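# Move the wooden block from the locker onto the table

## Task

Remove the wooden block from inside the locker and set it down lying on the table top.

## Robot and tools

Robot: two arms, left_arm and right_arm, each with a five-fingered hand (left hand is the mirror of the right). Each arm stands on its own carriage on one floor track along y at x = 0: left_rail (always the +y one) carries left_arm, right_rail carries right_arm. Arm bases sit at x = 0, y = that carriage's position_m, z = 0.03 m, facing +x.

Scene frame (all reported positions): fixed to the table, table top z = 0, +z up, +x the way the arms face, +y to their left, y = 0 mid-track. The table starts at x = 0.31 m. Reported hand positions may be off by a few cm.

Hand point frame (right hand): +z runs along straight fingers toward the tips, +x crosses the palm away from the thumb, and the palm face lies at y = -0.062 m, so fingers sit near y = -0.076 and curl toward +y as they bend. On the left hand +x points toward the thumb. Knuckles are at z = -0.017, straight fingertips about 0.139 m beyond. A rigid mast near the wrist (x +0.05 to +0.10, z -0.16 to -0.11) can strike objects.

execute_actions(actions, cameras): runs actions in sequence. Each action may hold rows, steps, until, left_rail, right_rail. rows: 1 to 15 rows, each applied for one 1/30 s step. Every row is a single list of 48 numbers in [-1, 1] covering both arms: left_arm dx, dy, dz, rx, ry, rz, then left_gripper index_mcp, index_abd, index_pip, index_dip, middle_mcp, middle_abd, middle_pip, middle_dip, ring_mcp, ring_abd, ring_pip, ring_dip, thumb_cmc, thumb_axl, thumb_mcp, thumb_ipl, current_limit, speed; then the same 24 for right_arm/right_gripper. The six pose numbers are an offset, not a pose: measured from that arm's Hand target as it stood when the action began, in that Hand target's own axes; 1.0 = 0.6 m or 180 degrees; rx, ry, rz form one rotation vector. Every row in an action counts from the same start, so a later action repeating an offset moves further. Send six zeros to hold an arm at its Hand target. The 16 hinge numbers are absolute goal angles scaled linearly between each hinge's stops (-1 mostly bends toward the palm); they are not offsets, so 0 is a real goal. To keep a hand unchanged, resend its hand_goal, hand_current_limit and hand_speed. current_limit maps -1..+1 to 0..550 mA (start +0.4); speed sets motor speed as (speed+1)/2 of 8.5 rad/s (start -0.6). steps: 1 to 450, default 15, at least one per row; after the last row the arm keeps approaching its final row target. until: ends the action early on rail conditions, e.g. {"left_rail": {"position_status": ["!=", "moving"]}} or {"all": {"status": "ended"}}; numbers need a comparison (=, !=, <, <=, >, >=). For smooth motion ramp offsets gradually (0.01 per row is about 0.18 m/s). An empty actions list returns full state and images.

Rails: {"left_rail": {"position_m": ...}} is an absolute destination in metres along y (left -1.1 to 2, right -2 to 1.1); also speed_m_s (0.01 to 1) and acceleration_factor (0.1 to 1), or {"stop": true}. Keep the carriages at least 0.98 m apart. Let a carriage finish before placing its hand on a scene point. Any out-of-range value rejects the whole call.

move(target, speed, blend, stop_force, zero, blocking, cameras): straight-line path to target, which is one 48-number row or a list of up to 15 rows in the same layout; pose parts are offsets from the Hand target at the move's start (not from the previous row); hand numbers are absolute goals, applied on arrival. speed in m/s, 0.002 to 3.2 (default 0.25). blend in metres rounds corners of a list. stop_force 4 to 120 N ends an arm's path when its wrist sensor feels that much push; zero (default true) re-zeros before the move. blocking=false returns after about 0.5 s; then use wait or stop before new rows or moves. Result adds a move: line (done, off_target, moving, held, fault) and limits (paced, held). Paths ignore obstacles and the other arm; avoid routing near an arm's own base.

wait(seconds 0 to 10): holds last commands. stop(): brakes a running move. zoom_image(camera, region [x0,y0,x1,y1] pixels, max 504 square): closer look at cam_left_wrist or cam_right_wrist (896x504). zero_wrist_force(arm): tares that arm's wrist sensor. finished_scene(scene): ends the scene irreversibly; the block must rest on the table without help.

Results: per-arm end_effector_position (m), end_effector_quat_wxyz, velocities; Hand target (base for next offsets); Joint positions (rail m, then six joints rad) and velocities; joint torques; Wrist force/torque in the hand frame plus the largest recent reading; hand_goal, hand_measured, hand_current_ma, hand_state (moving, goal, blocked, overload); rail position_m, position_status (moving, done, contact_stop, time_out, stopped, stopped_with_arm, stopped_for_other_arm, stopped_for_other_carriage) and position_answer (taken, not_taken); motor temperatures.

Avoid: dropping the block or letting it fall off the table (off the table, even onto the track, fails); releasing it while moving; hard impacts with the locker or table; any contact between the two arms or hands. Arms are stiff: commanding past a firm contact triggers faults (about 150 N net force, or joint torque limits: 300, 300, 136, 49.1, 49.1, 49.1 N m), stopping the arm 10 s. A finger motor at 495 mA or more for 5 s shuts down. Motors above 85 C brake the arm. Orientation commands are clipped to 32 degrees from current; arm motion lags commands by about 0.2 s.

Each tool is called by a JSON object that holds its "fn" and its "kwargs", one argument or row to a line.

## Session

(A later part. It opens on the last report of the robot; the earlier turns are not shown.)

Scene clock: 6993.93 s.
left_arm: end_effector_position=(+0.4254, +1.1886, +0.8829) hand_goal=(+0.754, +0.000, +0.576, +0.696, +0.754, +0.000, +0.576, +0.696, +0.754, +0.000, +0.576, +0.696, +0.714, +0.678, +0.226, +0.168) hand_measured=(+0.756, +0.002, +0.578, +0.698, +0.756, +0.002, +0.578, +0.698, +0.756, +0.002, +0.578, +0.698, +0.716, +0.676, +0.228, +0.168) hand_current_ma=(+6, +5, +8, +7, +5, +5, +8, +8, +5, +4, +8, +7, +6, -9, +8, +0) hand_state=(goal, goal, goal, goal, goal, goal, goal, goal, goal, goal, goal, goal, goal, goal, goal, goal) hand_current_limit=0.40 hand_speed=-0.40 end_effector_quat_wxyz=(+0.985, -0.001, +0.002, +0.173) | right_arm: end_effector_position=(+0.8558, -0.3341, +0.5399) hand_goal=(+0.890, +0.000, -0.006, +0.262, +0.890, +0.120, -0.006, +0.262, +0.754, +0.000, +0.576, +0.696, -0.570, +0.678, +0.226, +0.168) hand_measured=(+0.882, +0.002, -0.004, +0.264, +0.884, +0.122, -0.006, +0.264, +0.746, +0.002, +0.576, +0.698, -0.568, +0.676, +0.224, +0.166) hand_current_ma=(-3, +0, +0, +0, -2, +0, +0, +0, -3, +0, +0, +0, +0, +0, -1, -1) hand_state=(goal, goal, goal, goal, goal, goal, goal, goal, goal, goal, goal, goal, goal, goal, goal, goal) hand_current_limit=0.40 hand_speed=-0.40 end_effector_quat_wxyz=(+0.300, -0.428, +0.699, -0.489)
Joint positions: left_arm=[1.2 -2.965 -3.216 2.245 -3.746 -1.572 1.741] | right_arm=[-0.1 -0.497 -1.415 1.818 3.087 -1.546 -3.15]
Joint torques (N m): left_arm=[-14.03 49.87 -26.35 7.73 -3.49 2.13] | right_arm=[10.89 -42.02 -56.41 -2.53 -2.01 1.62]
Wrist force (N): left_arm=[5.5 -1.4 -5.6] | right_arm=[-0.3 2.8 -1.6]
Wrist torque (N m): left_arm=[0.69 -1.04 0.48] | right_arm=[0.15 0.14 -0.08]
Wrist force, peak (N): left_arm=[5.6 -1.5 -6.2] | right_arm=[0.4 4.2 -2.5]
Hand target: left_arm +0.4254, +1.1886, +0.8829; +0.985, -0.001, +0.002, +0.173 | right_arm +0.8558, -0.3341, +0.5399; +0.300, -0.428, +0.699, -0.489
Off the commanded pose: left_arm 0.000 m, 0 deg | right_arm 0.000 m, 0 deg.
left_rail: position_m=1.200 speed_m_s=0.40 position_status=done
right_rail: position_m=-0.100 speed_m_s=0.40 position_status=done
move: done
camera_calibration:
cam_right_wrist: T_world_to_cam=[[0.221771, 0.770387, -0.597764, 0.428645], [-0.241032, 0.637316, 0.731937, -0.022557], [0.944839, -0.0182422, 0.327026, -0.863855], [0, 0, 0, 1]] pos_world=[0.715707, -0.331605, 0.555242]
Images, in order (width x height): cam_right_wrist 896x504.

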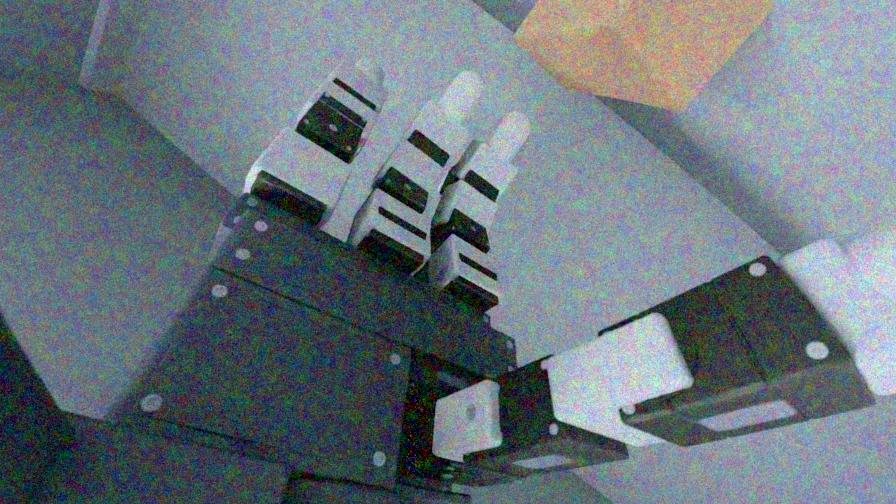

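{"fn": "move", "kwargs": {
  "target": [0,0,0,0,0,0,0.754,0,0.576,0.696,0.754,0,0.576,0.696,0.754,0,0.576,0.696,0.714,0.678,0.226,0.168,0.4,-0.4,-0.0078,-0.0327,0.0898,0,0,0,0.89,0,-0.007,0.261,0.89,0.12,-0.007,0.261,0.754,0,0.576,0.696,-0.571,0.678,0.226,0.168,0.4,-0.4],
  "speed": 0.05,
  "stop_force": 8
}}

{"fn": "move", "kwargs": {
  "target": [0,0,0,0,0,0,0.754,0,0.576,0.696,0.754,0,0.576,0.696,0.754,0,0.576,0.696,0.714,0.678,0.226,0.168,0.4,-0.4,0,0.0439,0.016,0,0,0,0.89,0,-0.007,0.261,0.89,0.12,-0.007,0.261,0.754,0,0.576,0.696,-0.571,0.678,0.226,0.168,0.4,-0.4],
  "speed": 0.02,
  "stop_force": 5,
  "cameras": ["cam_right_wrist"]
}}

Scene clock: 7032.63 s.
left_arm: end_effector_position=(+0.4254, +1.1886, +0.8829) hand_goal=(+0.754, +0.000, +0.576, +0.696, +0.754, +0.000, +0.576, +0.696, +0.754, +0.000, +0.576, +0.696, +0.714, +0.678, +0.226, +0.168) hand_measured=(+0.756, +0.002, +0.578, +0.698, +0.756, +0.002, +0.578, +0.698, +0.756, +0.002, +0.578, +0.698, +0.716, +0.676, +0.228, +0.168) hand_current_ma=(+6, +5, +8, +7, +5, +5, +8, +8, +5, +4, +8, +7, +6, -9, +8, +0) hand_state=(goal, goal, goal, goal, goal, goal, goal, goal, goal, goal, goal, goal, goal, goal, goal, goal) hand_current_limit=0.40 hand_speed=-0.40 end_effector_quat_wxyz=(+0.985, -0.001, +0.002, +0.173) | right_arm: end_effector_position=(+0.9090, -0.3559, +0.5399) hand_goal=(+0.890, +0.000, -0.006, +0.262, +0.890, +0.120, -0.006, +0.262, +0.754, +0.000, +0.576, +0.696, -0.570, +0.678, +0.226, +0.168) hand_measured=(+0.882, +0.002, -0.004, +0.264, +0.884, +0.122, -0.006, +0.264, +0.746, +0.002, +0.576, +0.698, -0.568, +0.676, +0.224, +0.166) hand_current_ma=(-3, +0, +0, +0, -2, +0, +0, +0, -3, +0, +0, +0, +0, +0, -1, -1) hand_state=(goal, goal, goal, goal, goal, goal, goal, goal, goal, goal, goal, goal, goal, goal, goal, goal) hand_current_limit=0.40 hand_speed=-0.40 end_effector_quat_wxyz=(+0.300, -0.428, +0.699, -0.489)
Joint positions: left_arm=[1.2 -2.965 -3.216 2.245 -3.746 -1.572 1.741] | right_arm=[-0.1 -0.488 -1.324 1.707 3.108 -1.554 -3.147]
Joint torques (N m): left_arm=[-13.01 49.08 -26.01 7.55 -3.61 2.17] | right_arm=[12.37 -49.94 -56.95 -2.52 -2.09 1.64]
Wrist force (N): left_arm=[5.1 -1.7 -5.9] | right_arm=[-0.3 2.6 -1.7]
Wrist torque (N m): left_arm=[0.68 -0.98 0.44] | right_arm=[0.12 0.11 -0.07]
Wrist force, peak (N): left_arm=[5.7 -2.3 -5.9] | right_arm=[0.1 3.6 -1.9]
Hand target: left_arm +0.4254, +1.1886, +0.8829; +0.985, -0.001, +0.002, +0.173 | right_arm +0.9090, -0.3559, +0.5399; +0.300, -0.428, +0.699, -0.489
Off the commanded pose: left_arm 0.000 m, 0 deg | right_arm 0.000 m, 0 deg.
left_rail: position_m=1.200 speed_m_s=0.40 position_status=done
right_rail: position_m=-0.100 speed_m_s=0.40 position_status=done
move: done

Scene clock: 7035.13 s.
left_arm: end_effector_position=(+0.4254, +1.1886, +0.8829) hand_goal=(+0.754, +0.000, +0.576, +0.696, +0.754, +0.000, +0.576, +0.696, +0.754, +0.000, +0.576, +0.696, +0.714, +0.678, +0.226, +0.168) hand_measured=(+0.756, +0.002, +0.578, +0.698, +0.756, +0.002, +0.578, +0.698, +0.756, +0.002, +0.578, +0.698, +0.716, +0.676, +0.228, +0.168) hand_current_ma=(+6, +5, +8, +7, +5, +5, +8, +8, +5, +4, +8, +7, +6, -9, +8, +0) hand_state=(goal, goal, goal, goal, goal, goal, goal, goal, goal, goal, goal, goal, goal, goal, goal, goal) hand_current_limit=0.40 hand_speed=-0.40 end_effector_quat_wxyz=(+0.985, -0.001, +0.002, +0.173) | right_arm: end_effector_position=(+0.9090, -0.3559, +0.5119) hand_goal=(+0.890, +0.000, -0.006, +0.262, +0.890, +0.120, -0.006, +0.262, +0.754, +0.000, +0.576, +0.696, -0.570, +0.678, +0.226, +0.168) hand_measured=(+0.882, +0.002, -0.004, +0.264, +0.884, +0.122, -0.006, +0.264, +0.746, +0.002, +0.576, +0.698, -0.568, +0.676, +0.224, +0.166) hand_current_ma=(-3, +0, +0, +0, -2, +0, +0, +0, -3, +0, +0, +0, +0, +0, -1, -1) hand_state=(goal, goal, goal, goal, goal, goal, goal, goal, goal, goal, goal, goal, goal, goal, goal, goal) hand_current_limit=0.40 hand_speed=-0.40 end_effector_quat_wxyz=(+0.300, -0.428, +0.699, -0.489)
Joint positions: left_arm=[1.2 -2.965 -3.216 2.245 -3.746 -1.572 1.741] | right_arm=[-0.1 -0.488 -1.306 1.737 3.06 -1.554 -3.147]
Joint torques (N m): left_arm=[-12.5 51.1 -26.1 7.46 -3.52 1.88] | right_arm=[9.76 -49.84 -36.65 -6.74 -2.02 1.7]
Wrist force (N): left_arm=[5.3 -1.9 -5.7] | right_arm=[-0.3 2.4 -2.0]
Wrist torque (N m): left_arm=[0.63 -1.01 0.48] | right_arm=[0.11 0.10 -0.07]
Wrist force, peak (N): left_arm=[5.8 -1.8 -5.7] | right_arm=[0.2 3.6 -2.0]
Hand target: left_arm +0.4254, +1.1886, +0.8829; +0.985, -0.001, +0.002, +0.173 | right_arm +0.9090, -0.3559, +0.5119; +0.300, -0.428, +0.699, -0.489
Off the commanded pose: left_arm 0.000 m, 0 deg | right_arm 0.000 m, 0 deg.
left_rail: position_m=1.200 speed_m_s=0.40 position_status=done
right_rail: position_m=-0.100 speed_m_s=0.40 position_status=done
move: done
camera_calibration:
cam_right_wrist: T_world_to_cam=[[0.221771, 0.770387, -0.597764, 0.416882], [-0.241032, 0.637316, 0.731937, 0.0246778], [0.944839, -0.0182422, 0.327026, -0.905456], [0, 0, 0, 1]] pos_world=[0.769007, -0.353405, 0.527242]
Images, in order (width x height): cam_right_wrist 896x504.

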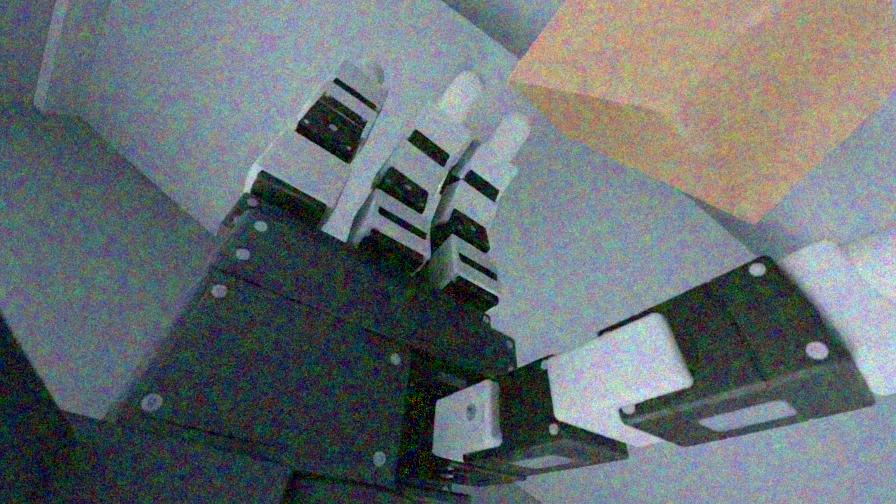

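{"fn": "execute_actions", "kwargs": {
  "actions": [
    {"rows":[[0,0,0,0,0,0,0.754,0,0.576,0.696,0.754,0,0.576,0.696,0.754,0,0.576,0.696,0.714,0.678,0.226,0.168,0.4,-0.4,0,0,0,0,0,0,0.89,0,-0.007,0.261,0.89,0.12,-0.007,0.261,0.754,0,0.576,0.696,-0.571,0.678,0.06,0.168,0,-0.7]],"steps":30},
    {"rows":[[0,0,0,0,0,0,0.754,0,0.576,0.696,0.754,0,0.576,0.696,0.754,0,0.576,0.696,0.714,0.678,0.226,0.168,0.4,-0.4,0,0,0,0,0,0,0.2,0,-0.007,0.261,0.2,0.12,-0.007,0.261,0.754,0,0.576,0.696,-0.571,0.678,0.06,0.168,0.2,-0.75]],"steps":60}
  ],
  "cameras": ["cam_right_wrist"]
}}

Scene clock: 7060.57 s.
left_arm: end_effector_position=(+0.4254, +1.1886, +0.8829) hand_goal=(+0.754, +0.000, +0.576, +0.696, +0.754, +0.000, +0.576, +0.696, +0.754, +0.000, +0.576, +0.696, +0.714, +0.678, +0.226, +0.168) hand_measured=(+0.756, +0.002, +0.578, +0.698, +0.756, +0.002, +0.578, +0.698, +0.756, +0.002, +0.578, +0.698, +0.716, +0.676, +0.228, +0.168) hand_current_ma=(+6, +5, +8, +7, +5, +5, +8, +8, +5, +4, +8, +7, +6, -9, +8, +0) hand_state=(goal, goal, goal, goal, goal, goal, goal, goal, goal, goal, goal, goal, goal, goal, goal, goal) hand_current_limit=0.40 hand_speed=-0.40 end_effector_quat_wxyz=(+0.985, -0.001, +0.002, +0.173) | right_arm: end_effector_position=(+0.9090, -0.3559, +0.5119) hand_goal=(+0.200, +0.000, -0.006, +0.262, +0.200, +0.120, -0.006, +0.262, +0.754, +0.000, +0.576, +0.696, -0.570, +0.678, +0.060, +0.168) hand_measured=(+0.396, +0.002, +0.022, +0.268, +0.390, +0.118, +0.022, +0.270, +0.746, +0.002, +0.576, +0.698, -0.564, +0.678, +0.100, +0.182) hand_current_ma=(+330, +0, +25, +2, +330, +0, +25, +3, -3, +0, +0, +0, +2, +0, +67, +13) hand_state=(blocked, goal, blocked, goal, blocked, goal, blocked, goal, goal, goal, goal, goal, goal, goal, blocked, goal) hand_current_limit=0.20 hand_speed=-0.75 end_effector_quat_wxyz=(+0.300, -0.428, +0.699, -0.489)
Joint positions: left_arm=[1.2 -2.965 -3.216 2.245 -3.746 -1.572 1.741] | right_arm=[-0.1 -0.488 -1.306 1.737 3.06 -1.554 -3.147]
Joint torques (N m): left_arm=[-12.57 48.71 -26.06 7.46 -3.29 1.77] | right_arm=[10.34 -51.24 -36.76 -2.17 -1.18 0.9]
Wrist force (N): left_arm=[5.2 -2.2 -5.8] | right_arm=[0.1 -2.6 -1.1]
Wrist torque (N m): left_arm=[0.61 -1.01 0.48] | right_arm=[0.48 0.07 -0.03]
Wrist force, peak (N): left_arm=[5.9 -2.0 -6.0] | right_arm=[0.3 3.5 -2.4]
Hand target: left_arm +0.4254, +1.1886, +0.8829; +0.985, -0.001, +0.002, +0.173 | right_arm +0.9090, -0.3559, +0.5119; +0.300, -0.428, +0.699, -0.489
Off the commanded pose: left_arm 0.000 m, 0 deg | right_arm 0.000 m, 0 deg.
left_rail: position_m=1.200 speed_m_s=0.40 position_status=done
right_rail: position_m=-0.100 speed_m_s=0.40 position_status=done
camera_calibration:
cam_right_wrist: T_world_to_cam=[[0.221771, 0.770387, -0.597764, 0.416882], [-0.241032, 0.637316, 0.731937, 0.0246778], [0.944839, -0.0182422, 0.327026, -0.905456], [0, 0, 0, 1]] pos_world=[0.769007, -0.353405, 0.527242]
Images, in order (width x height): cam_right_wrist 896x504.

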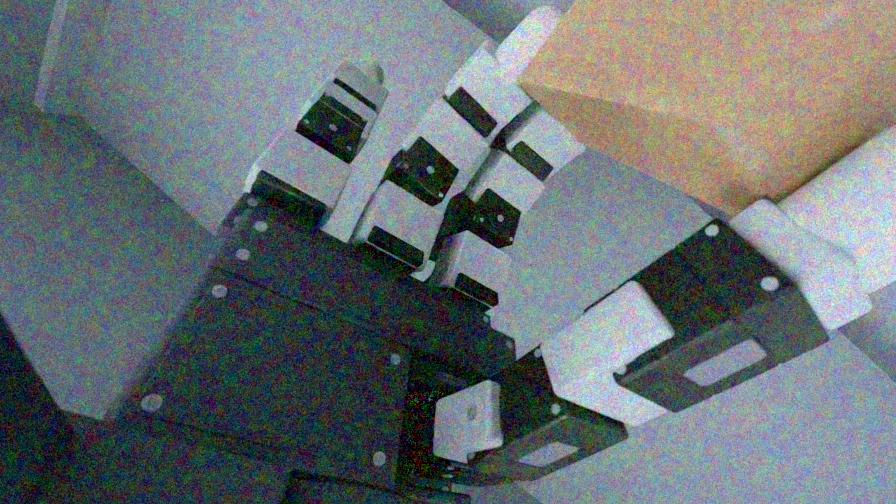

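{"fn": "execute_actions", "kwargs": {
  "actions": [
    {"rows":[[0,0,0,0,0,0,0.754,0,0.576,0.696,0.754,0,0.576,0.696,0.754,0,0.576,0.696,0.714,0.678,0.226,0.168,0.4,-0.4,0,0,0,0,0,0,0.1,0,-0.1,0.261,0.1,0.12,-0.1,0.261,0.754,0,0.576,0.696,-0.571,0.678,-0.1,0.168,0.45,-0.75]],"steps":30}
  ]
}}

{"fn": "move", "kwargs": {
  "target": [0,0,0,0,0,0,0.754,0,0.576,0.696,0.754,0,0.576,0.696,0.754,0,0.576,0.696,0.714,0.678,0.226,0.168,0.4,-0.4,0,-0.047,-0.0171,0,0,0,0.1,0,-0.1,0.261,0.1,0.12,-0.1,0.261,0.754,0,0.576,0.696,-0.571,0.678,-0.1,0.168,0.45,-0.75],
  "speed": 0.03,
  "cameras": ["cam_right_wrist"]
}}

Scene clock: 7075.63 s.
left_arm: end_effector_position=(+0.4254, +1.1886, +0.8829) hand_goal=(+0.754, +0.000, +0.576, +0.696, +0.754, +0.000, +0.576, +0.696, +0.754, +0.000, +0.576, +0.696, +0.714, +0.678, +0.226, +0.168) hand_measured=(+0.756, +0.002, +0.578, +0.698, +0.756, +0.002, +0.578, +0.698, +0.756, +0.002, +0.578, +0.698, +0.716, +0.676, +0.228, +0.168) hand_current_ma=(+6, +5, +8, +7, +5, +5, +8, +8, +5, +4, +8, +7, +6, -9, +8, +0) hand_state=(goal, goal, goal, goal, goal, goal, goal, goal, goal, goal, goal, goal, goal, goal, goal, goal) hand_current_limit=0.40 hand_speed=-0.40 end_effector_quat_wxyz=(+0.985, -0.001, +0.002, +0.173) | right_arm: end_effector_position=(+0.9090, -0.3559, +0.5119) hand_goal=(+0.100, +0.000, -0.100, +0.262, +0.100, +0.120, -0.100, +0.262, +0.754, +0.000, +0.576, +0.696, -0.570, +0.678, -0.100, +0.168) hand_measured=(+0.394, -0.002, +0.000, +0.280, +0.388, +0.116, -0.004, +0.284, +0.746, +0.002, +0.576, +0.698, -0.558, +0.678, +0.100, +0.196) hand_current_ma=(+399, +0, +205, +10, +399, -1, +190, +15, -3, +0, +0, +0, +5, +0, +399, +41) hand_state=(blocked, goal, blocked, goal, blocked, goal, blocked, blocked, goal, goal, goal, goal, goal, goal, blocked, blocked) hand_current_limit=0.45 hand_speed=-0.75 end_effector_quat_wxyz=(+0.300, -0.428, +0.699, -0.489)
Joint positions: left_arm=[1.2 -2.965 -3.216 2.245 -3.746 -1.572 1.741] | right_arm=[-0.1 -0.488 -1.306 1.737 3.06 -1.554 -3.147]
Joint torques (N m): left_arm=[-12.42 50.28 -25.76 7.41 -3.26 1.86] | right_arm=[9.38 -52.96 -36.9 -2.17 -0.65 -1.07]
Wrist force (N): left_arm=[5.4 -1.7 -5.2] | right_arm=[0.3 0.0 -1.7]
Wrist torque (N m): left_arm=[0.62 -1.02 0.48] | right_arm=[0.26 0.04 -0.03]
Wrist force, peak (N): left_arm=[5.4 -2.2 -6.2] | right_arm=[-0.1 -3.9 -0.9]
Hand target: left_arm +0.4254, +1.1886, +0.8829; +0.985, -0.001, +0.002, +0.173 | right_arm +0.9090, -0.3559, +0.5119; +0.300, -0.428, +0.699, -0.489
Off the commanded pose: left_arm 0.000 m, 0 deg | right_arm 0.000 m, 0 deg.
left_rail: position_m=1.200 speed_m_s=0.40 position_status=done
right_rail: position_m=-0.100 speed_m_s=0.40 position_status=done

Scene clock: 7077.07 s.
left_arm: end_effector_position=(+0.4254, +1.1886, +0.8829) hand_goal=(+0.754, +0.000, +0.576, +0.696, +0.754, +0.000, +0.576, +0.696, +0.754, +0.000, +0.576, +0.696, +0.714, +0.678, +0.226, +0.168) hand_measured=(+0.756, +0.002, +0.578, +0.698, +0.756, +0.002, +0.578, +0.698, +0.756, +0.002, +0.578, +0.698, +0.716, +0.676, +0.228, +0.168) hand_current_ma=(+6, +5, +8, +7, +5, +5, +8, +8, +5, +4, +8, +7, +6, -9, +8, +0) hand_state=(goal, goal, goal, goal, goal, goal, goal, goal, goal, goal, goal, goal, goal, goal, goal, goal) hand_current_limit=0.40 hand_speed=-0.40 end_effector_quat_wxyz=(+0.985, -0.001, +0.002, +0.173) | right_arm: end_effector_position=(+0.9090, -0.3559, +0.5417) hand_goal=(+0.100, +0.000, -0.100, +0.262, +0.100, +0.120, -0.100, +0.262, +0.754, +0.000, +0.576, +0.696, -0.570, +0.678, -0.100, +0.168) hand_measured=(+0.386, -0.004, +0.000, +0.284, +0.374, +0.112, -0.006, +0.292, +0.746, +0.002, +0.576, +0.698, -0.550, +0.680, +0.100, +0.206) hand_current_ma=(+399, -1, +204, +17, +399, -2, +189, +26, -3, +0, +0, +0, +14, +0, +399, +64) hand_state=(blocked, goal, blocked, blocked, blocked, goal, blocked, blocked, goal, goal, goal, goal, blocked, goal, blocked, blocked) hand_current_limit=0.45 hand_speed=-0.75 end_effector_quat_wxyz=(+0.300, -0.428, +0.699, -0.489) end_effector_velocity=(+0.000, +0.000, +0.000) end_effector_angular_velocity=(+0.001, +0.003, +0.000)
Joint positions: left_arm=[1.2 -2.965 -3.216 2.245 -3.746 -1.572 1.741] | right_arm=[-0.1 -0.488 -1.326 1.705 3.111 -1.554 -3.147]
Joint velocities: left_arm=[within noise] | right_arm=[0 0 0 -0.002 0.005 0 0]
Joint torques (N m): left_arm=[-11.71 48.6 -25.7 7.59 -3.86 1.84] | right_arm=[-6.31 -63.88 -58.02 -2.58 0.32 -1.33]
Wrist force (N): left_arm=[5.1 -1.9 -5.6] | right_arm=[-0.1 3.8 -1.3]
Wrist torque (N m): left_arm=[0.63 -0.99 0.47] | right_arm=[0.19 0.08 -0.05]
Wrist force, peak (N): left_arm=[5.6 -1.8 -6.0] | right_arm=[0.0 4.4 -1.8]
Hand target: left_arm +0.4254, +1.1886, +0.8829; +0.985, -0.001, +0.002, +0.173 | right_arm +0.9090, -0.3559, +0.5419; +0.300, -0.428, +0.699, -0.489
Off the commanded pose: left_arm 0.000 m, 0 deg | right_arm 0.000 m, 0 deg.
left_rail: position_m=1.200 speed_m_s=0.40 position_status=done
right_rail: position_m=-0.100 speed_m_s=0.40 position_status=done
move: done
camera_calibration:
cam_right_wrist: T_world_to_cam=[[0.221766, 0.770401, -0.597748, 0.434718], [-0.241037, 0.637299, 0.73195, 0.00283246], [0.944839, -0.0182423, 0.327026, -0.915107], [0, 0, 0, 1]] pos_world=[0.768907, -0.353405, 0.557042]
Images, in order (width x height): cam_right_wrist 896x504.

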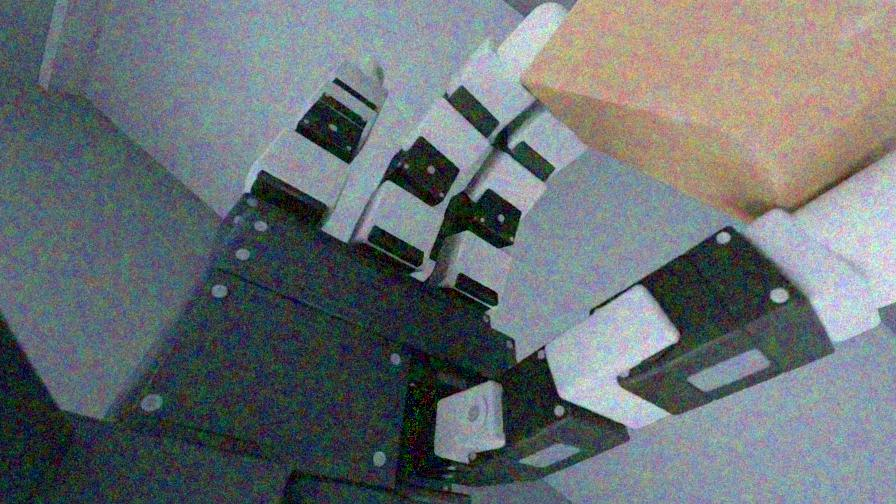

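{"fn": "move", "kwargs": {
  "target": [
    [0,0,0,0,0,0,0.754,0,0.576,0.696,0.754,0,0.576,0.696,0.754,0,0.576,0.696,0.714,0.678,0.226,0.168,0.4,-0.4,0.009,0.21,-0.627,0,0,0,0.1,0,-0.1,0.261,0.1,0.12,-0.1,0.261,0.754,0,0.576,0.696,-0.571,0.678,-0.1,0.168,0.45,-0.75],
    [0,0,0,0,0,0,0.754,0,0.576,0.696,0.754,0,0.576,0.696,0.754,0,0.576,0.696,0.714,0.678,0.226,0.168,0.4,-0.4,-0.0102,0.1412,-0.768,0,0,0,0.1,0,-0.1,0.261,0.1,0.12,-0.1,0.261,0.754,0,0.576,0.696,-0.571,0.678,-0.1,0.168,0.45,-0.75]
  ],
  "speed": 0.08,
  "stop_force": 15,
  "cameras": ["cam_right_wrist"]
}}

Scene clock: 7138.67 s.
left_arm: end_effector_position=(+0.4254, +1.1886, +0.8829) hand_goal=(+0.754, +0.000, +0.576, +0.696, +0.754, +0.000, +0.576, +0.696, +0.754, +0.000, +0.576, +0.696, +0.714, +0.678, +0.226, +0.168) hand_measured=(+0.756, +0.002, +0.578, +0.698, +0.756, +0.002, +0.578, +0.698, +0.756, +0.002, +0.578, +0.698, +0.716, +0.676, +0.228, +0.168) hand_current_ma=(+6, +5, +8, +7, +5, +5, +8, +8, +5, +4, +8, +7, +6, -9, +8, +0) hand_state=(goal, goal, goal, goal, goal, goal, goal, goal, goal, goal, goal, goal, goal, goal, goal, goal) hand_current_limit=0.40 hand_speed=-0.40 end_effector_quat_wxyz=(+0.985, -0.001, +0.002, +0.173) | right_arm: end_effector_position=(+0.5000, -0.1410, +0.6199) hand_goal=(+0.100, +0.000, -0.100, +0.262, +0.100, +0.120, -0.100, +0.262, +0.754, +0.000, +0.576, +0.696, -0.570, +0.678, -0.100, +0.168) hand_measured=(+0.386, -0.004, +0.000, +0.284, +0.374, +0.112, -0.006, +0.292, +0.746, +0.002, +0.576, +0.698, -0.550, +0.680, +0.100, +0.206) hand_current_ma=(+399, -1, +204, +17, +399, -2, +189, +26, -3, +0, +0, +0, +15, +0, +399, +65) hand_state=(blocked, goal, blocked, blocked, blocked, goal, blocked, blocked, goal, goal, goal, goal, blocked, goal, blocked, blocked) hand_current_limit=0.45 hand_speed=-0.75 end_effector_quat_wxyz=(+0.300, -0.428, +0.699, -0.489)
Joint positions: left_arm=[1.2 -2.965 -3.216 2.245 -3.746 -1.572 1.741] | right_arm=[-0.1 -0.497 -2.187 2.256 3.422 -1.546 -3.149]
Joint torques (N m): left_arm=[-11.77 49.55 -25.41 7.51 -3.37 1.96] | right_arm=[10.84 -5.19 -61.06 -2.56 -2.23 1.66]
Wrist force (N): left_arm=[4.7 -2.1 -5.5] | right_arm=[-0.3 3.9 -1.3]
Wrist torque (N m): left_arm=[0.59 -0.93 0.43] | right_arm=[0.19 0.11 -0.07]
Wrist force, peak (N): left_arm=[5.6 -1.6 -6.1] | right_arm=[0.2 5.1 -1.8]
Hand target: left_arm +0.4254, +1.1886, +0.8829; +0.985, -0.001, +0.002, +0.173 | right_arm +0.5000, -0.1410, +0.6199; +0.300, -0.428, +0.699, -0.489
Off the commanded pose: left_arm 0.000 m, 0 deg | right_arm 0.000 m, 0 deg.
left_rail: position_m=1.200 speed_m_s=0.40 position_status=done
right_rail: position_m=-0.100 speed_m_s=0.40 position_status=done
move: done
camera_calibration:
cam_right_wrist: T_world_to_cam=[[0.221771, 0.770387, -0.597764, 0.406589], [-0.241032, 0.637316, 0.731937, -0.289913], [0.944839, -0.0182422, 0.327026, -0.550416], [0, 0, 0, 1]] pos_world=[0.360007, -0.138505, 0.635242]
Images, in order (width x height): cam_right_wrist 896x504.

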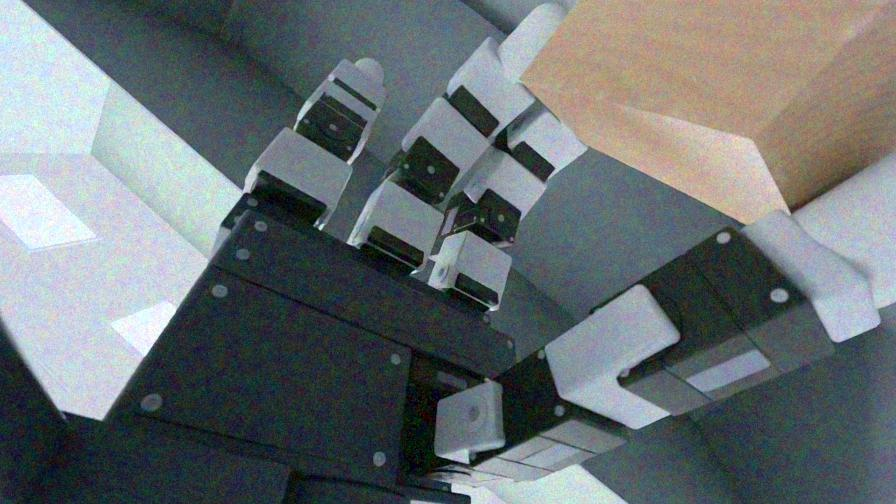

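{"fn": "execute_actions", "kwargs": {
  "actions": [
    {"right_rail":{"position_m":0.1,"acceleration_factor":0.5,"speed_m_s":0.2},"steps":120,"until":{"right_rail":{"position_status":["!=","moving"]}}}
  ]
}}

{"fn": "move", "kwargs": {
  "target": [0,0,0,0,0,0,0.754,0,0.576,0.696,0.754,0,0.576,0.696,0.754,0,0.576,0.696,0.714,0.678,0.226,0.168,0.4,-0.4,0.6678,-0.093,0.2549,0,0.1723,0.0627,0.1,0,-0.1,0.261,0.1,0.12,-0.1,0.261,0.754,0,0.576,0.696,-0.571,0.678,-0.1,0.168,0.45,-0.75],
  "speed": 0.15,
  "cameras": ["cam_right_wrist"]
}}

Scene clock: 7158.57 s.
left_arm: end_effector_position=(+0.4254, +1.1886, +0.8829) hand_goal=(+0.754, +0.000, +0.576, +0.696, +0.754, +0.000, +0.576, +0.696, +0.754, +0.000, +0.576, +0.696, +0.714, +0.678, +0.226, +0.168) hand_measured=(+0.756, +0.002, +0.578, +0.698, +0.756, +0.002, +0.578, +0.698, +0.756, +0.002, +0.578, +0.698, +0.716, +0.676, +0.228, +0.168) hand_current_ma=(+6, +5, +8, +7, +5, +5, +8, +8, +5, +4, +8, +7, +6, -9, +8, +0) hand_state=(goal, goal, goal, goal, goal, goal, goal, goal, goal, goal, goal, goal, goal, goal, goal, goal) hand_current_limit=0.40 hand_speed=-0.40 end_effector_quat_wxyz=(+0.985, -0.001, +0.002, +0.173) | right_arm: end_effector_position=(+0.5000, +0.0590, +0.6199) hand_goal=(+0.100, +0.000, -0.100, +0.262, +0.100, +0.120, -0.100, +0.262, +0.754, +0.000, +0.576, +0.696, -0.570, +0.678, -0.100, +0.168) hand_measured=(+0.386, -0.004, +0.000, +0.284, +0.374, +0.112, -0.006, +0.292, +0.746, +0.002, +0.576, +0.698, -0.550, +0.680, +0.100, +0.206) hand_current_ma=(+399, -1, +204, +17, +399, -2, +189, +26, -3, +0, +0, +0, +15, +0, +399, +65) hand_state=(blocked, goal, blocked, blocked, blocked, goal, blocked, blocked, goal, goal, goal, goal, blocked, goal, blocked, blocked) hand_current_limit=0.45 hand_speed=-0.75 end_effector_quat_wxyz=(+0.300, -0.428, +0.699, -0.489)
Joint positions: left_arm=[1.2 -2.965 -3.216 2.245 -3.746 -1.572 1.741] | right_arm=[0.1 -0.497 -2.187 2.256 3.422 -1.546 -3.149]
Joint torques (N m): left_arm=[-11.38 50.2 -25.16 7.26 -3.52 2.11] | right_arm=[10.52 -1.52 -59.48 -3.48 -0.99 1.76]
Wrist force (N): left_arm=[5.6 -1.6 -5.7] | right_arm=[-0.4 4.1 -1.2]
Wrist torque (N m): left_arm=[0.67 -1.04 0.49] | right_arm=[0.19 0.11 -0.08]
Wrist force, peak (N): left_arm=[5.5 -1.9 -6.1] | right_arm=[-0.4 4.9 -1.4]
Hand target: left_arm +0.4254, +1.1886, +0.8829; +0.985, -0.001, +0.002, +0.173 | right_arm +0.5000, +0.0590, +0.6199; +0.300, -0.428, +0.699, -0.489
Off the commanded pose: left_arm 0.000 m, 0 deg | right_arm 0.000 m, 0 deg.
left_rail: position_m=1.200 speed_m_s=0.40 position_status=done
right_rail: position_m=0.100 speed_m_s=0.20 position_status=done

Scene clock: 7162.10 s.
left_arm: end_effector_position=(+0.4254, +1.1886, +0.8829) hand_goal=(+0.754, +0.000, +0.576, +0.696, +0.754, +0.000, +0.576, +0.696, +0.754, +0.000, +0.576, +0.696, +0.714, +0.678, +0.226, +0.168) hand_measured=(+0.756, +0.002, +0.578, +0.698, +0.756, +0.002, +0.578, +0.698, +0.756, +0.002, +0.578, +0.698, +0.716, +0.676, +0.228, +0.168) hand_current_ma=(+6, +5, +8, +7, +5, +5, +8, +8, +5, +4, +8, +7, +6, -9, +8, +0) hand_state=(goal, goal, goal, goal, goal, goal, goal, goal, goal, goal, goal, goal, goal, goal, goal, goal) hand_current_limit=0.40 hand_speed=-0.40 end_effector_quat_wxyz=(+0.985, -0.001, +0.002, +0.173) | right_arm: end_effector_position=(+0.4633, -0.3716, +0.6196) hand_goal=(+0.100, +0.000, -0.100, +0.262, +0.100, +0.120, -0.100, +0.262, +0.754, +0.000, +0.576, +0.696, -0.570, +0.678, -0.100, +0.168) hand_measured=(+0.386, -0.004, +0.000, +0.284, +0.374, +0.112, -0.006, +0.292, +0.746, +0.002, +0.576, +0.698, -0.548, +0.680, +0.100, +0.206) hand_current_ma=(+399, -1, +204, +17, +399, -2, +189, +26, -3, +0, +0, +0, +16, +0, +399, +65) hand_state=(blocked, goal, blocked, blocked, blocked, goal, blocked, blocked, goal, goal, goal, goal, blocked, goal, blocked, blocked) hand_current_limit=0.45 hand_speed=-0.75 end_effector_quat_wxyz=(+0.149, -0.212, +0.791, -0.554)
Joint positions: left_arm=[1.2 -2.965 -3.216 2.245 -3.746 -1.572 1.741] | right_arm=[0.1 -1.12 -1.856 2.081 3.267 -1.501 -3.166]
Joint torques (N m): left_arm=[-11.39 51.15 -25.55 7.45 -3.42 1.97] | right_arm=[-8.86 -7.35 -62.13 -6.54 -1.72 1.96]
Wrist force (N): left_arm=[5.1 -1.8 -5.2] | right_arm=[0.9 4.6 -1.4]
Wrist torque (N m): left_arm=[0.61 -0.97 0.46] | right_arm=[0.28 -0.02 -0.03]
Wrist force, peak (N): left_arm=[5.5 -2.2 -6.0] | right_arm=[0.1 4.9 -1.4]
Hand target: left_arm +0.4254, +1.1886, +0.8829; +0.985, -0.001, +0.002, +0.173 | right_arm +0.4634, -0.3719, +0.6196; +0.149, -0.212, +0.791, -0.554
Off the commanded pose: left_arm 0.000 m, 0 deg | right_arm 0.000 m, 0 deg.
left_rail: position_m=1.200 speed_m_s=0.40 position_status=done
right_rail: position_m=0.100 speed_m_s=0.20 position_status=done
move: done
camera_calibration:
cam_right_wrist: T_world_to_cam=[[0.605153, 0.52579, -0.597775, 0.323703], [0.145095, 0.665452, 0.732203, -0.320179], [0.782776, -0.529829, 0.326411, -0.634494], [0, 0, 0, 1]] pos_world=[0.347233, -0.293309, 0.635044]
Images, in order (width x height): cam_right_wrist 896x504.

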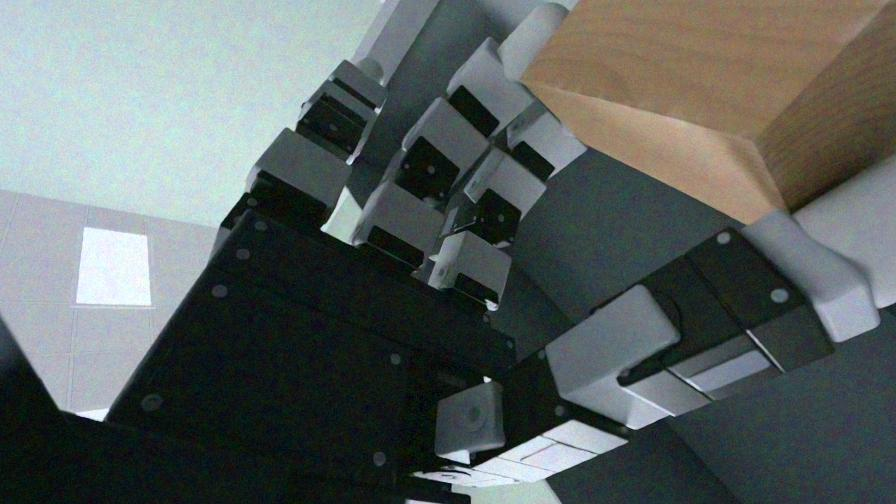

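{"fn": "move", "kwargs": {
  "target": [0,0,0,0,0,0,0.754,0,0.576,0.696,0.754,0,0.576,0.696,0.754,0,0.576,0.696,0.714,0.678,0.226,0.168,0.4,-0.4,0.0144,0.583,0.203,0,0,0,0.1,0,-0.1,0.261,0.1,0.12,-0.1,0.261,0.754,0,0.576,0.696,-0.571,0.678,-0.1,0.168,0.45,-0.75],
  "speed": 0.12,
  "stop_force": 15,
  "cameras": ["cam_right_wrist"]
}}

Scene clock: 7174.60 s.
left_arm: end_effector_position=(+0.4254, +1.1886, +0.8829) hand_goal=(+0.754, +0.000, +0.576, +0.696, +0.754, +0.000, +0.576, +0.696, +0.754, +0.000, +0.576, +0.696, +0.714, +0.678, +0.226, +0.168) hand_measured=(+0.756, +0.002, +0.578, +0.698, +0.756, +0.002, +0.578, +0.698, +0.756, +0.002, +0.578, +0.698, +0.716, +0.676, +0.228, +0.168) hand_current_ma=(+6, +5, +8, +7, +5, +5, +8, +8, +5, +4, +8, +7, +6, -9, +8, +0) hand_state=(goal, goal, goal, goal, goal, goal, goal, goal, goal, goal, goal, goal, goal, goal, goal, goal) hand_current_limit=0.40 hand_speed=-0.40 end_effector_quat_wxyz=(+0.985, -0.001, +0.002, +0.173) | right_arm: end_effector_position=(+0.4535, -0.3714, +0.2492) hand_goal=(+0.100, +0.000, -0.100, +0.262, +0.100, +0.120, -0.100, +0.262, +0.754, +0.000, +0.576, +0.696, -0.570, +0.678, -0.100, +0.168) hand_measured=(+0.386, -0.004, +0.000, +0.284, +0.374, +0.112, -0.006, +0.292, +0.746, +0.002, +0.576, +0.698, -0.548, +0.680, +0.100, +0.206) hand_current_ma=(+399, -1, +204, +17, +399, -2, +189, +26, -3, +0, +0, +0, +16, +0, +399, +65) hand_state=(blocked, goal, blocked, blocked, blocked, goal, blocked, blocked, goal, goal, goal, goal, blocked, goal, blocked, blocked) hand_current_limit=0.45 hand_speed=-0.75 end_effector_quat_wxyz=(+0.149, -0.212, +0.791, -0.554)
Joint positions: left_arm=[1.2 -2.965 -3.216 2.245 -3.746 -1.572 1.741] | right_arm=[0.1 -1.141 -1.374 2.479 2.388 -1.482 -3.173]
Joint torques (N m): left_arm=[-10.4 50.55 -25.56 7.39 -3.5 1.95] | right_arm=[-9.66 -26.01 -15.52 -6.84 1.7 1.79]
Wrist force (N): left_arm=[4.9 -1.4 -5.4] | right_arm=[0.2 4.3 -1.3]
Wrist torque (N m): left_arm=[0.68 -0.94 0.43] | right_arm=[0.25 0.05 0.05]
Wrist force, peak (N): left_arm=[5.6 -2.1 -6.1] | right_arm=[0.6 4.9 -1.8]
Hand target: left_arm +0.4254, +1.1886, +0.8829; +0.985, -0.001, +0.002, +0.173 | right_arm +0.4535, -0.3714, +0.2492; +0.149, -0.212, +0.791, -0.554
Off the commanded pose: left_arm 0.000 m, 0 deg | right_arm 0.000 m, 0 deg.
left_rail: position_m=1.200 speed_m_s=0.40 position_status=done
right_rail: position_m=0.100 speed_m_s=0.20 position_status=done
move: done
camera_calibration:
cam_right_wrist: T_world_to_cam=[[0.605303, 0.525549, -0.597834, 0.108067], [0.14533, 0.665462, 0.732147, -0.0477291], [0.782616, -0.530054, 0.326428, -0.505754], [0, 0, 0, 1]] pos_world=[0.337334, -0.29311, 0.264643]
Images, in order (width x height): cam_right_wrist 896x504.

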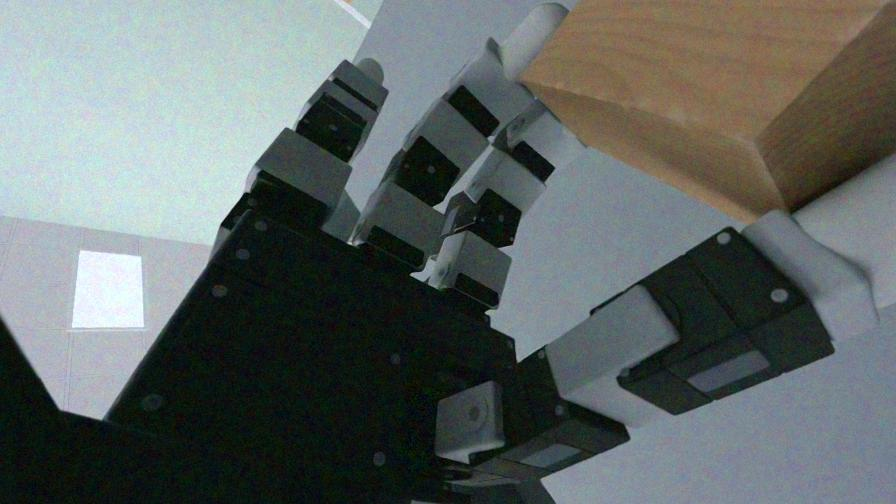

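{"fn": "move", "kwargs": {
  "target": [0,0,0,0,0,0,0.754,0,0.576,0.696,0.754,0,0.576,0.696,0.754,0,0.576,0.696,0.714,0.678,0.226,0.168,0.4,-0.4,0,0.2616,0.0952,0,0,0,0.1,0,-0.1,0.261,0.1,0.12,-0.1,0.261,0.754,0,0.576,0.696,-0.571,0.678,-0.1,0.168,0.45,-0.75],
  "speed": 0.08,
  "stop_force": 12,
  "cameras": ["cam_right_wrist"]
}}

Scene clock: 7189.67 s.
left_arm: end_effector_position=(+0.4254, +1.1886, +0.8829) hand_goal=(+0.754, +0.000, +0.576, +0.696, +0.754, +0.000, +0.576, +0.696, +0.754, +0.000, +0.576, +0.696, +0.714, +0.678, +0.226, +0.168) hand_measured=(+0.756, +0.002, +0.578, +0.698, +0.756, +0.002, +0.578, +0.698, +0.756, +0.002, +0.578, +0.698, +0.716, +0.676, +0.228, +0.168) hand_current_ma=(+6, +5, +8, +7, +5, +5, +8, +8, +5, +4, +8, +7, +6, -9, +8, +0) hand_state=(goal, goal, goal, goal, goal, goal, goal, goal, goal, goal, goal, goal, goal, goal, goal, goal) hand_current_limit=0.40 hand_speed=-0.40 end_effector_quat_wxyz=(+0.985, -0.001, +0.002, +0.173) | right_arm: end_effector_position=(+0.4535, -0.3712, +0.0822) hand_goal=(+0.100, +0.000, -0.100, +0.262, +0.100, +0.120, -0.100, +0.262, +0.754, +0.000, +0.576, +0.696, -0.570, +0.678, -0.100, +0.168) hand_measured=(+0.386, -0.004, +0.000, +0.284, +0.374, +0.112, -0.006, +0.292, +0.746, +0.002, +0.576, +0.698, -0.548, +0.680, +0.100, +0.206) hand_current_ma=(+399, -1, +204, +17, +399, -2, +189, +26, -3, +0, +0, +0, +16, +0, +399, +65) hand_state=(blocked, goal, blocked, blocked, blocked, goal, blocked, blocked, goal, goal, goal, goal, blocked, goal, blocked, blocked) hand_current_limit=0.45 hand_speed=-0.75 end_effector_quat_wxyz=(+0.149, -0.212, +0.791, -0.554)
Joint positions: left_arm=[1.2 -2.965 -3.216 2.245 -3.746 -1.572 1.741] | right_arm=[0.1 -1.141 -0.94 2.484 1.948 -1.482 -3.173]
Joint torques (N m): left_arm=[-11.12 49.72 -25.37 7.39 -3.63 1.92] | right_arm=[11.07 -40.85 -15.69 -6.89 -1.74 1.77]
Wrist force (N): left_arm=[5.5 -1.8 -5.6] | right_arm=[-0.2 4.8 -1.5]
Wrist torque (N m): left_arm=[0.64 -1.03 0.50] | right_arm=[0.30 0.14 0.06]
Wrist force, peak (N): left_arm=[5.5 -2.1 -6.0] | right_arm=[-0.3 5.2 -1.9]
Hand target: left_arm +0.4254, +1.1886, +0.8829; +0.985, -0.001, +0.002, +0.173 | right_arm +0.4535, -0.3712, +0.0822; +0.149, -0.212, +0.791, -0.554
Off the commanded pose: left_arm 0.000 m, 0 deg | right_arm 0.000 m, 0 deg.
left_rail: position_m=1.200 speed_m_s=0.40 position_status=done
right_rail: position_m=0.100 speed_m_s=0.20 position_status=done
move: done
camera_calibration:
cam_right_wrist: T_world_to_cam=[[0.605303, 0.525549, -0.597834, 0.00806315], [0.14533, 0.665462, 0.732147, 0.0743917], [0.782616, -0.530054, 0.326428, -0.451213], [0, 0, 0, 1]] pos_world=[0.337434, -0.29291, 0.0976433]
Images, in order (width x height): cam_right_wrist 896x504.

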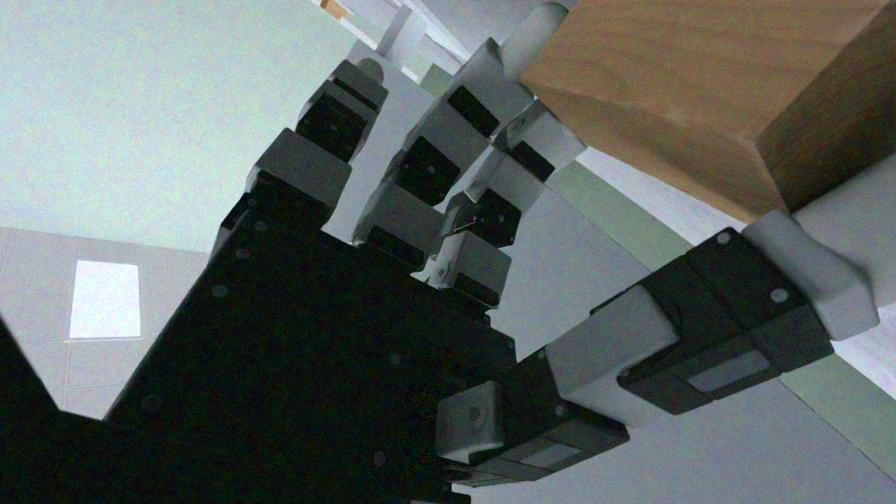

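{"fn": "move", "kwargs": {
  "target": [0,0,0,0,0,0,0.754,0,0.576,0.696,0.754,0,0.576,0.696,0.754,0,0.576,0.696,0.714,0.678,0.226,0.168,0.4,-0.4,0,0.0705,0.0257,0,0,0,0.1,0,-0.1,0.261,0.1,0.12,-0.1,0.261,0.754,0,0.576,0.696,-0.571,0.678,-0.1,0.168,0.45,-0.75],
  "speed": 0.012,
  "stop_force": 5,
  "cameras": ["cam_right_wrist"]
}}

Scene clock: 7199.10 s.
left_arm: end_effector_position=(+0.4254, +1.1886, +0.8829) hand_goal=(+0.754, +0.000, +0.576, +0.696, +0.754, +0.000, +0.576, +0.696, +0.754, +0.000, +0.576, +0.696, +0.714, +0.678, +0.226, +0.168) hand_measured=(+0.756, +0.002, +0.578, +0.698, +0.756, +0.002, +0.578, +0.698, +0.756, +0.002, +0.578, +0.698, +0.716, +0.676, +0.228, +0.168) hand_current_ma=(+6, +5, +8, +7, +5, +5, +8, +8, +5, +4, +8, +7, +6, -9, +8, +0) hand_state=(goal, goal, goal, goal, goal, goal, goal, goal, goal, goal, goal, goal, goal, goal, goal, goal) hand_current_limit=0.40 hand_speed=-0.40 end_effector_quat_wxyz=(+0.985, -0.001, +0.002, +0.173) | right_arm: end_effector_position=(+0.4535, -0.3712, +0.0548) hand_goal=(+0.100, +0.000, -0.100, +0.262, +0.100, +0.120, -0.100, +0.262, +0.754, +0.000, +0.576, +0.696, -0.570, +0.678, -0.100, +0.168) hand_measured=(+0.386, -0.004, -0.004, +0.286, +0.374, +0.114, -0.008, +0.292, +0.746, +0.002, +0.576, +0.698, -0.546, +0.680, +0.100, +0.208) hand_current_ma=(+399, -1, +191, +17, +399, -2, +177, +26, -3, +0, +0, +0, +18, +0, +399, +73) hand_state=(blocked, goal, blocked, blocked, blocked, goal, blocked, blocked, goal, goal, goal, goal, blocked, goal, blocked, blocked) hand_current_limit=0.45 hand_speed=-0.75 end_effector_quat_wxyz=(+0.149, -0.212, +0.791, -0.554)
Joint positions: left_arm=[1.2 -2.965 -3.216 2.245 -3.746 -1.572 1.741] | right_arm=[0.1 -1.141 -0.867 2.472 1.887 -1.482 -3.173]
Joint torques (N m): left_arm=[-11.29 49.7 -25.18 7.18 -3.27 2] | right_arm=[7.59 -63.1 7.83 -2.45 -1.74 -0.15]
Wrist force (N): left_arm=[5.3 -1.7 -6.1] | right_arm=[-0.2 2.5 -1.3]
Wrist torque (N m): left_arm=[0.70 -1.03 0.47] | right_arm=[0.26 0.14 0.01]
Wrist force, peak (N): left_arm=[5.5 -2.1 -6.2] | right_arm=[-1.5 -4.7 -3.3]
Hand target: left_arm +0.4254, +1.1886, +0.8829; +0.985, -0.001, +0.002, +0.173 | right_arm +0.4535, -0.3712, +0.0548; +0.149, -0.212, +0.791, -0.554 (not the last commanded pose)
Off the commanded pose: left_arm 0.000 m, 0 deg | right_arm 0.018 m, 0 deg.
left_rail: position_m=1.200 speed_m_s=0.40 position_status=done
right_rail: position_m=0.100 speed_m_s=0.20 position_status=done
move: contact (right_arm)
camera_calibration:
cam_right_wrist: T_world_to_cam=[[0.605345, 0.525521, -0.597817, -0.00834108], [0.145383, 0.665427, 0.732168, 0.094423], [0.782574, -0.530126, 0.326411, -0.442274], [0, 0, 0, 1]] pos_world=[0.337434, -0.29291, 0.0702434]
Images, in order (width x height): cam_right_wrist 896x504.

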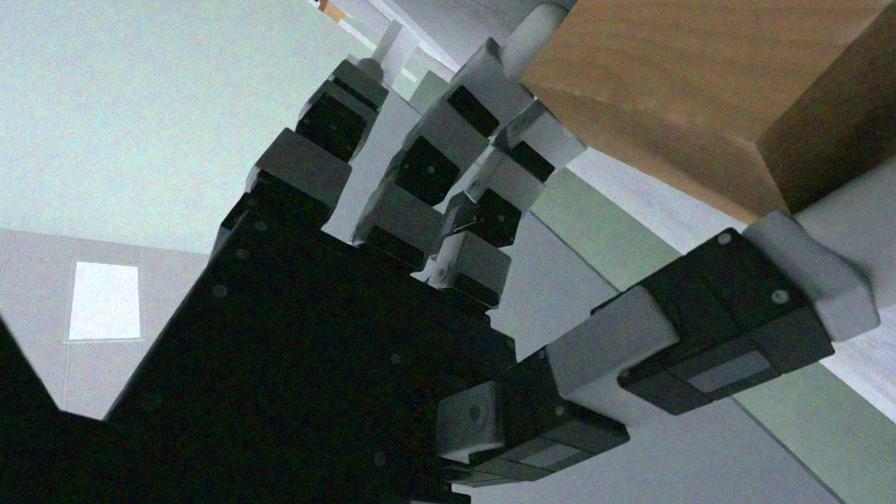

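{"fn": "execute_actions", "kwargs": {
  "actions": [
    {"rows":[[0,0,0,0,0,0,0.754,0,0.576,0.696,0.754,0,0.576,0.696,0.754,0,0.576,0.696,0.714,0.678,0.226,0.168,0.4,-0.4,0,0,0,0,0,0,0.40,0,-0.007,0.28,0.39,0.11,-0.007,0.28,0.754,0,0.576,0.696,-0.57,0.678,0.10,0.2,0.3,-0.9]],"steps":45},
    {"rows":[[0,0,0,0,0,0,0.754,0,0.576,0.696,0.754,0,0.576,0.696,0.754,0,0.576,0.696,0.714,0.678,0.226,0.168,0.4,-0.4,0,0,0,0,0,0,0.46,0,-0.007,0.28,0.45,0.11,-0.007,0.28,0.754,0,0.576,0.696,-0.57,0.678,0.17,0.2,0.3,-0.9]],"steps":45},
    {"rows":[[0,0,0,0,0,0,0.754,0,0.576,0.696,0.754,0,0.576,0.696,0.754,0,0.576,0.696,0.714,0.678,0.226,0.168,0.4,-0.4,0,0,0,0,0,0,0.89,0,-0.007,0.261,0.89,0.12,-0.007,0.261,0.754,0,0.576,0.696,-0.57,0.678,0.28,0.2,0.3,-0.8]],"steps":75}
  ],
  "cameras": ["cam_right_wrist"]
}}

Scene clock: 7217.13 s.
left_arm: end_effector_position=(+0.4254, +1.1886, +0.8829) hand_goal=(+0.754, +0.000, +0.576, +0.696, +0.754, +0.000, +0.576, +0.696, +0.754, +0.000, +0.576, +0.696, +0.714, +0.678, +0.226, +0.168) hand_measured=(+0.756, +0.002, +0.578, +0.698, +0.756, +0.002, +0.578, +0.698, +0.756, +0.002, +0.578, +0.698, +0.716, +0.676, +0.228, +0.168) hand_current_ma=(+6, +5, +8, +7, +5, +5, +8, +8, +5, +4, +8, +7, +6, -9, +8, +0) hand_state=(goal, goal, goal, goal, goal, goal, goal, goal, goal, goal, goal, goal, goal, goal, goal, goal) hand_current_limit=0.40 hand_speed=-0.40 end_effector_quat_wxyz=(+0.985, -0.001, +0.002, +0.173) | right_arm: end_effector_position=(+0.4535, -0.3712, +0.0548) hand_goal=(+0.890, +0.000, -0.006, +0.262, +0.890, +0.120, -0.006, +0.262, +0.754, +0.000, +0.576, +0.696, -0.570, +0.678, +0.280, +0.200) hand_measured=(+0.868, -0.002, -0.004, +0.264, +0.870, +0.116, -0.004, +0.264, +0.746, +0.002, +0.576, +0.698, -0.568, +0.680, +0.274, +0.202) hand_current_ma=(-19, +0, +0, +0, -14, -1, +0, +0, -3, +0, +0, +0, +0, +0, -3, +0) hand_state=(blocked, goal, goal, goal, goal, goal, goal, goal, goal, goal, goal, goal, goal, goal, goal, goal) hand_current_limit=0.30 hand_speed=-0.80 end_effector_quat_wxyz=(+0.149, -0.212, +0.791, -0.554)
Joint positions: left_arm=[1.2 -2.965 -3.216 2.245 -3.746 -1.572 1.741] | right_arm=[0.1 -1.141 -0.867 2.472 1.887 -1.482 -3.173]
Joint torques (N m): left_arm=[-9.84 49.41 -24.96 7.16 -3.4 2.07] | right_arm=[-6.21 -44.14 -4.99 -4.66 -1.59 -1.46]
Wrist force (N): left_arm=[5.1 -1.6 -5.6] | right_arm=[-0.1 3.1 -1.4]
Wrist torque (N m): left_arm=[0.66 -0.98 0.46] | right_arm=[0.14 0.13 0.02]
Wrist force, peak (N): left_arm=[5.7 -1.6 -6.3] | right_arm=[0.0 4.4 -1.8]
Hand target: left_arm +0.4254, +1.1886, +0.8829; +0.985, -0.001, +0.002, +0.173 | right_arm +0.4535, -0.3712, +0.0548; +0.149, -0.212, +0.791, -0.554
Off the commanded pose: left_arm 0.000 m, 0 deg | right_arm 0.000 m, 0 deg.
left_rail: position_m=1.200 speed_m_s=0.40 position_status=done
right_rail: position_m=0.100 speed_m_s=0.20 position_status=done
camera_calibration:
cam_right_wrist: T_world_to_cam=[[0.605345, 0.525521, -0.597817, -0.00834108], [0.145383, 0.665427, 0.732168, 0.094423], [0.782574, -0.530126, 0.326411, -0.442274], [0, 0, 0, 1]] pos_world=[0.337434, -0.29291, 0.0702434]
Images, in order (width x height): cam_right_wrist 896x504.

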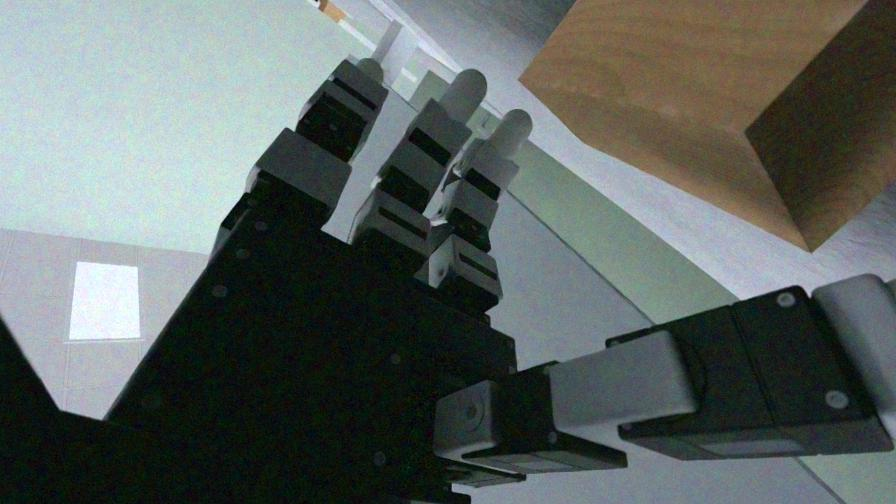

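{"fn": "move", "kwargs": {
  "target": [0,0,0,0,0,0,0.754,0,0.576,0.696,0.754,0,0.576,0.696,0.754,0,0.576,0.696,0.714,0.678,0.226,0.168,0.4,-0.4,0,-0.235,-0.0855,0,0,0,0.89,0,-0.007,0.261,0.89,0.12,-0.007,0.261,0.754,0,0.576,0.696,-0.57,0.678,0.28,0.2,0.3,-0.8],
  "speed": 0.06,
  "cameras": ["cam_right_wrist"]
}}

Scene clock: 7226.80 s.
left_arm: end_effector_position=(+0.4254, +1.1886, +0.8829) hand_goal=(+0.754, +0.000, +0.576, +0.696, +0.754, +0.000, +0.576, +0.696, +0.754, +0.000, +0.576, +0.696, +0.714, +0.678, +0.226, +0.168) hand_measured=(+0.756, +0.002, +0.578, +0.698, +0.756, +0.002, +0.578, +0.698, +0.756, +0.002, +0.578, +0.698, +0.716, +0.676, +0.228, +0.168) hand_current_ma=(+6, +5, +8, +7, +5, +5, +8, +8, +5, +4, +8, +7, +6, -9, +8, +0) hand_state=(goal, goal, goal, goal, goal, goal, goal, goal, goal, goal, goal, goal, goal, goal, goal, goal) hand_current_limit=0.40 hand_speed=-0.40 end_effector_quat_wxyz=(+0.985, -0.001, +0.002, +0.173) | right_arm: end_effector_position=(+0.4535, -0.3714, +0.2047) hand_goal=(+0.890, +0.000, -0.006, +0.262, +0.890, +0.120, -0.006, +0.262, +0.754, +0.000, +0.576, +0.696, -0.570, +0.678, +0.280, +0.200) hand_measured=(+0.868, -0.002, -0.004, +0.264, +0.870, +0.116, -0.006, +0.264, +0.746, +0.002, +0.576, +0.698, -0.568, +0.680, +0.274, +0.202) hand_current_ma=(-18, +0, +0, +0, -14, -1, +0, +0, -3, +0, +0, +0, +0, +0, -3, +0) hand_state=(blocked, goal, goal, goal, goal, goal, goal, goal, goal, goal, goal, goal, goal, goal, goal, goal) hand_current_limit=0.30 hand_speed=-0.80 end_effector_quat_wxyz=(+0.149, -0.212, +0.791, -0.554)
Joint positions: left_arm=[1.2 -2.965 -3.216 2.245 -3.746 -1.572 1.741] | right_arm=[0.1 -1.141 -1.264 2.493 2.264 -1.482 -3.173]
Joint torques (N m): left_arm=[-9.16 50.09 -25.06 7.18 -3.37 1.85] | right_arm=[-9.38 -49.61 -29.61 -2.45 1.55 -2.1]
Wrist force (N): left_arm=[5.1 -1.9 -5.7] | right_arm=[-0.2 3.6 -1.8]
Wrist torque (N m): left_arm=[0.64 -0.98 0.46] | right_arm=[0.20 0.10 0.06]
Wrist force, peak (N): left_arm=[5.7 -2.1 -5.8] | right_arm=[-0.4 3.8 -1.9]
Hand target: left_arm +0.4254, +1.1886, +0.8829; +0.985, -0.001, +0.002, +0.173 | right_arm +0.4535, -0.3714, +0.2049; +0.149, -0.212, +0.791, -0.554
Off the commanded pose: left_arm 0.000 m, 0 deg | right_arm 0.000 m, 0 deg.
left_rail: position_m=1.200 speed_m_s=0.40 position_status=done
right_rail: position_m=0.100 speed_m_s=0.20 position_status=done
move: done
camera_calibration:
cam_right_wrist: T_world_to_cam=[[0.60535, 0.525518, -0.597814, 0.0813813], [0.145273, 0.665501, 0.732123, -0.0151791], [0.78259, -0.530037, 0.326518, -0.491181], [0, 0, 0, 1]] pos_world=[0.337334, -0.29301, 0.220143]
Images, in order (width x height): cam_right_wrist 896x504.

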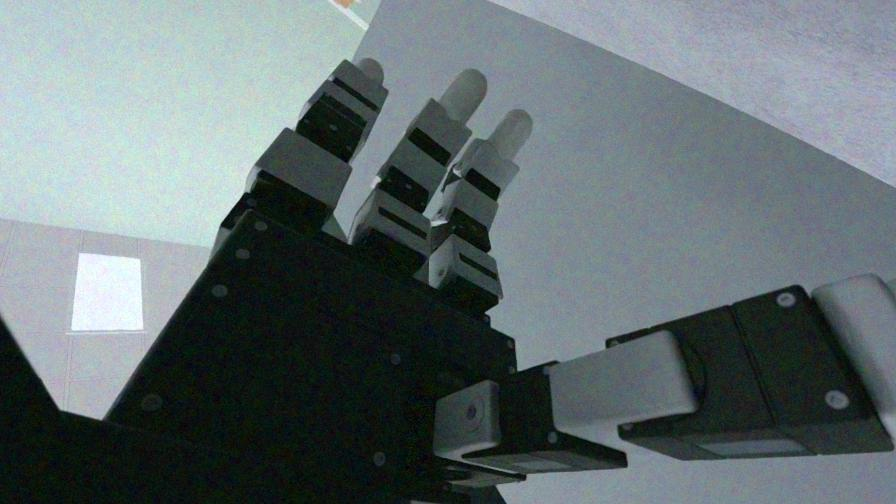

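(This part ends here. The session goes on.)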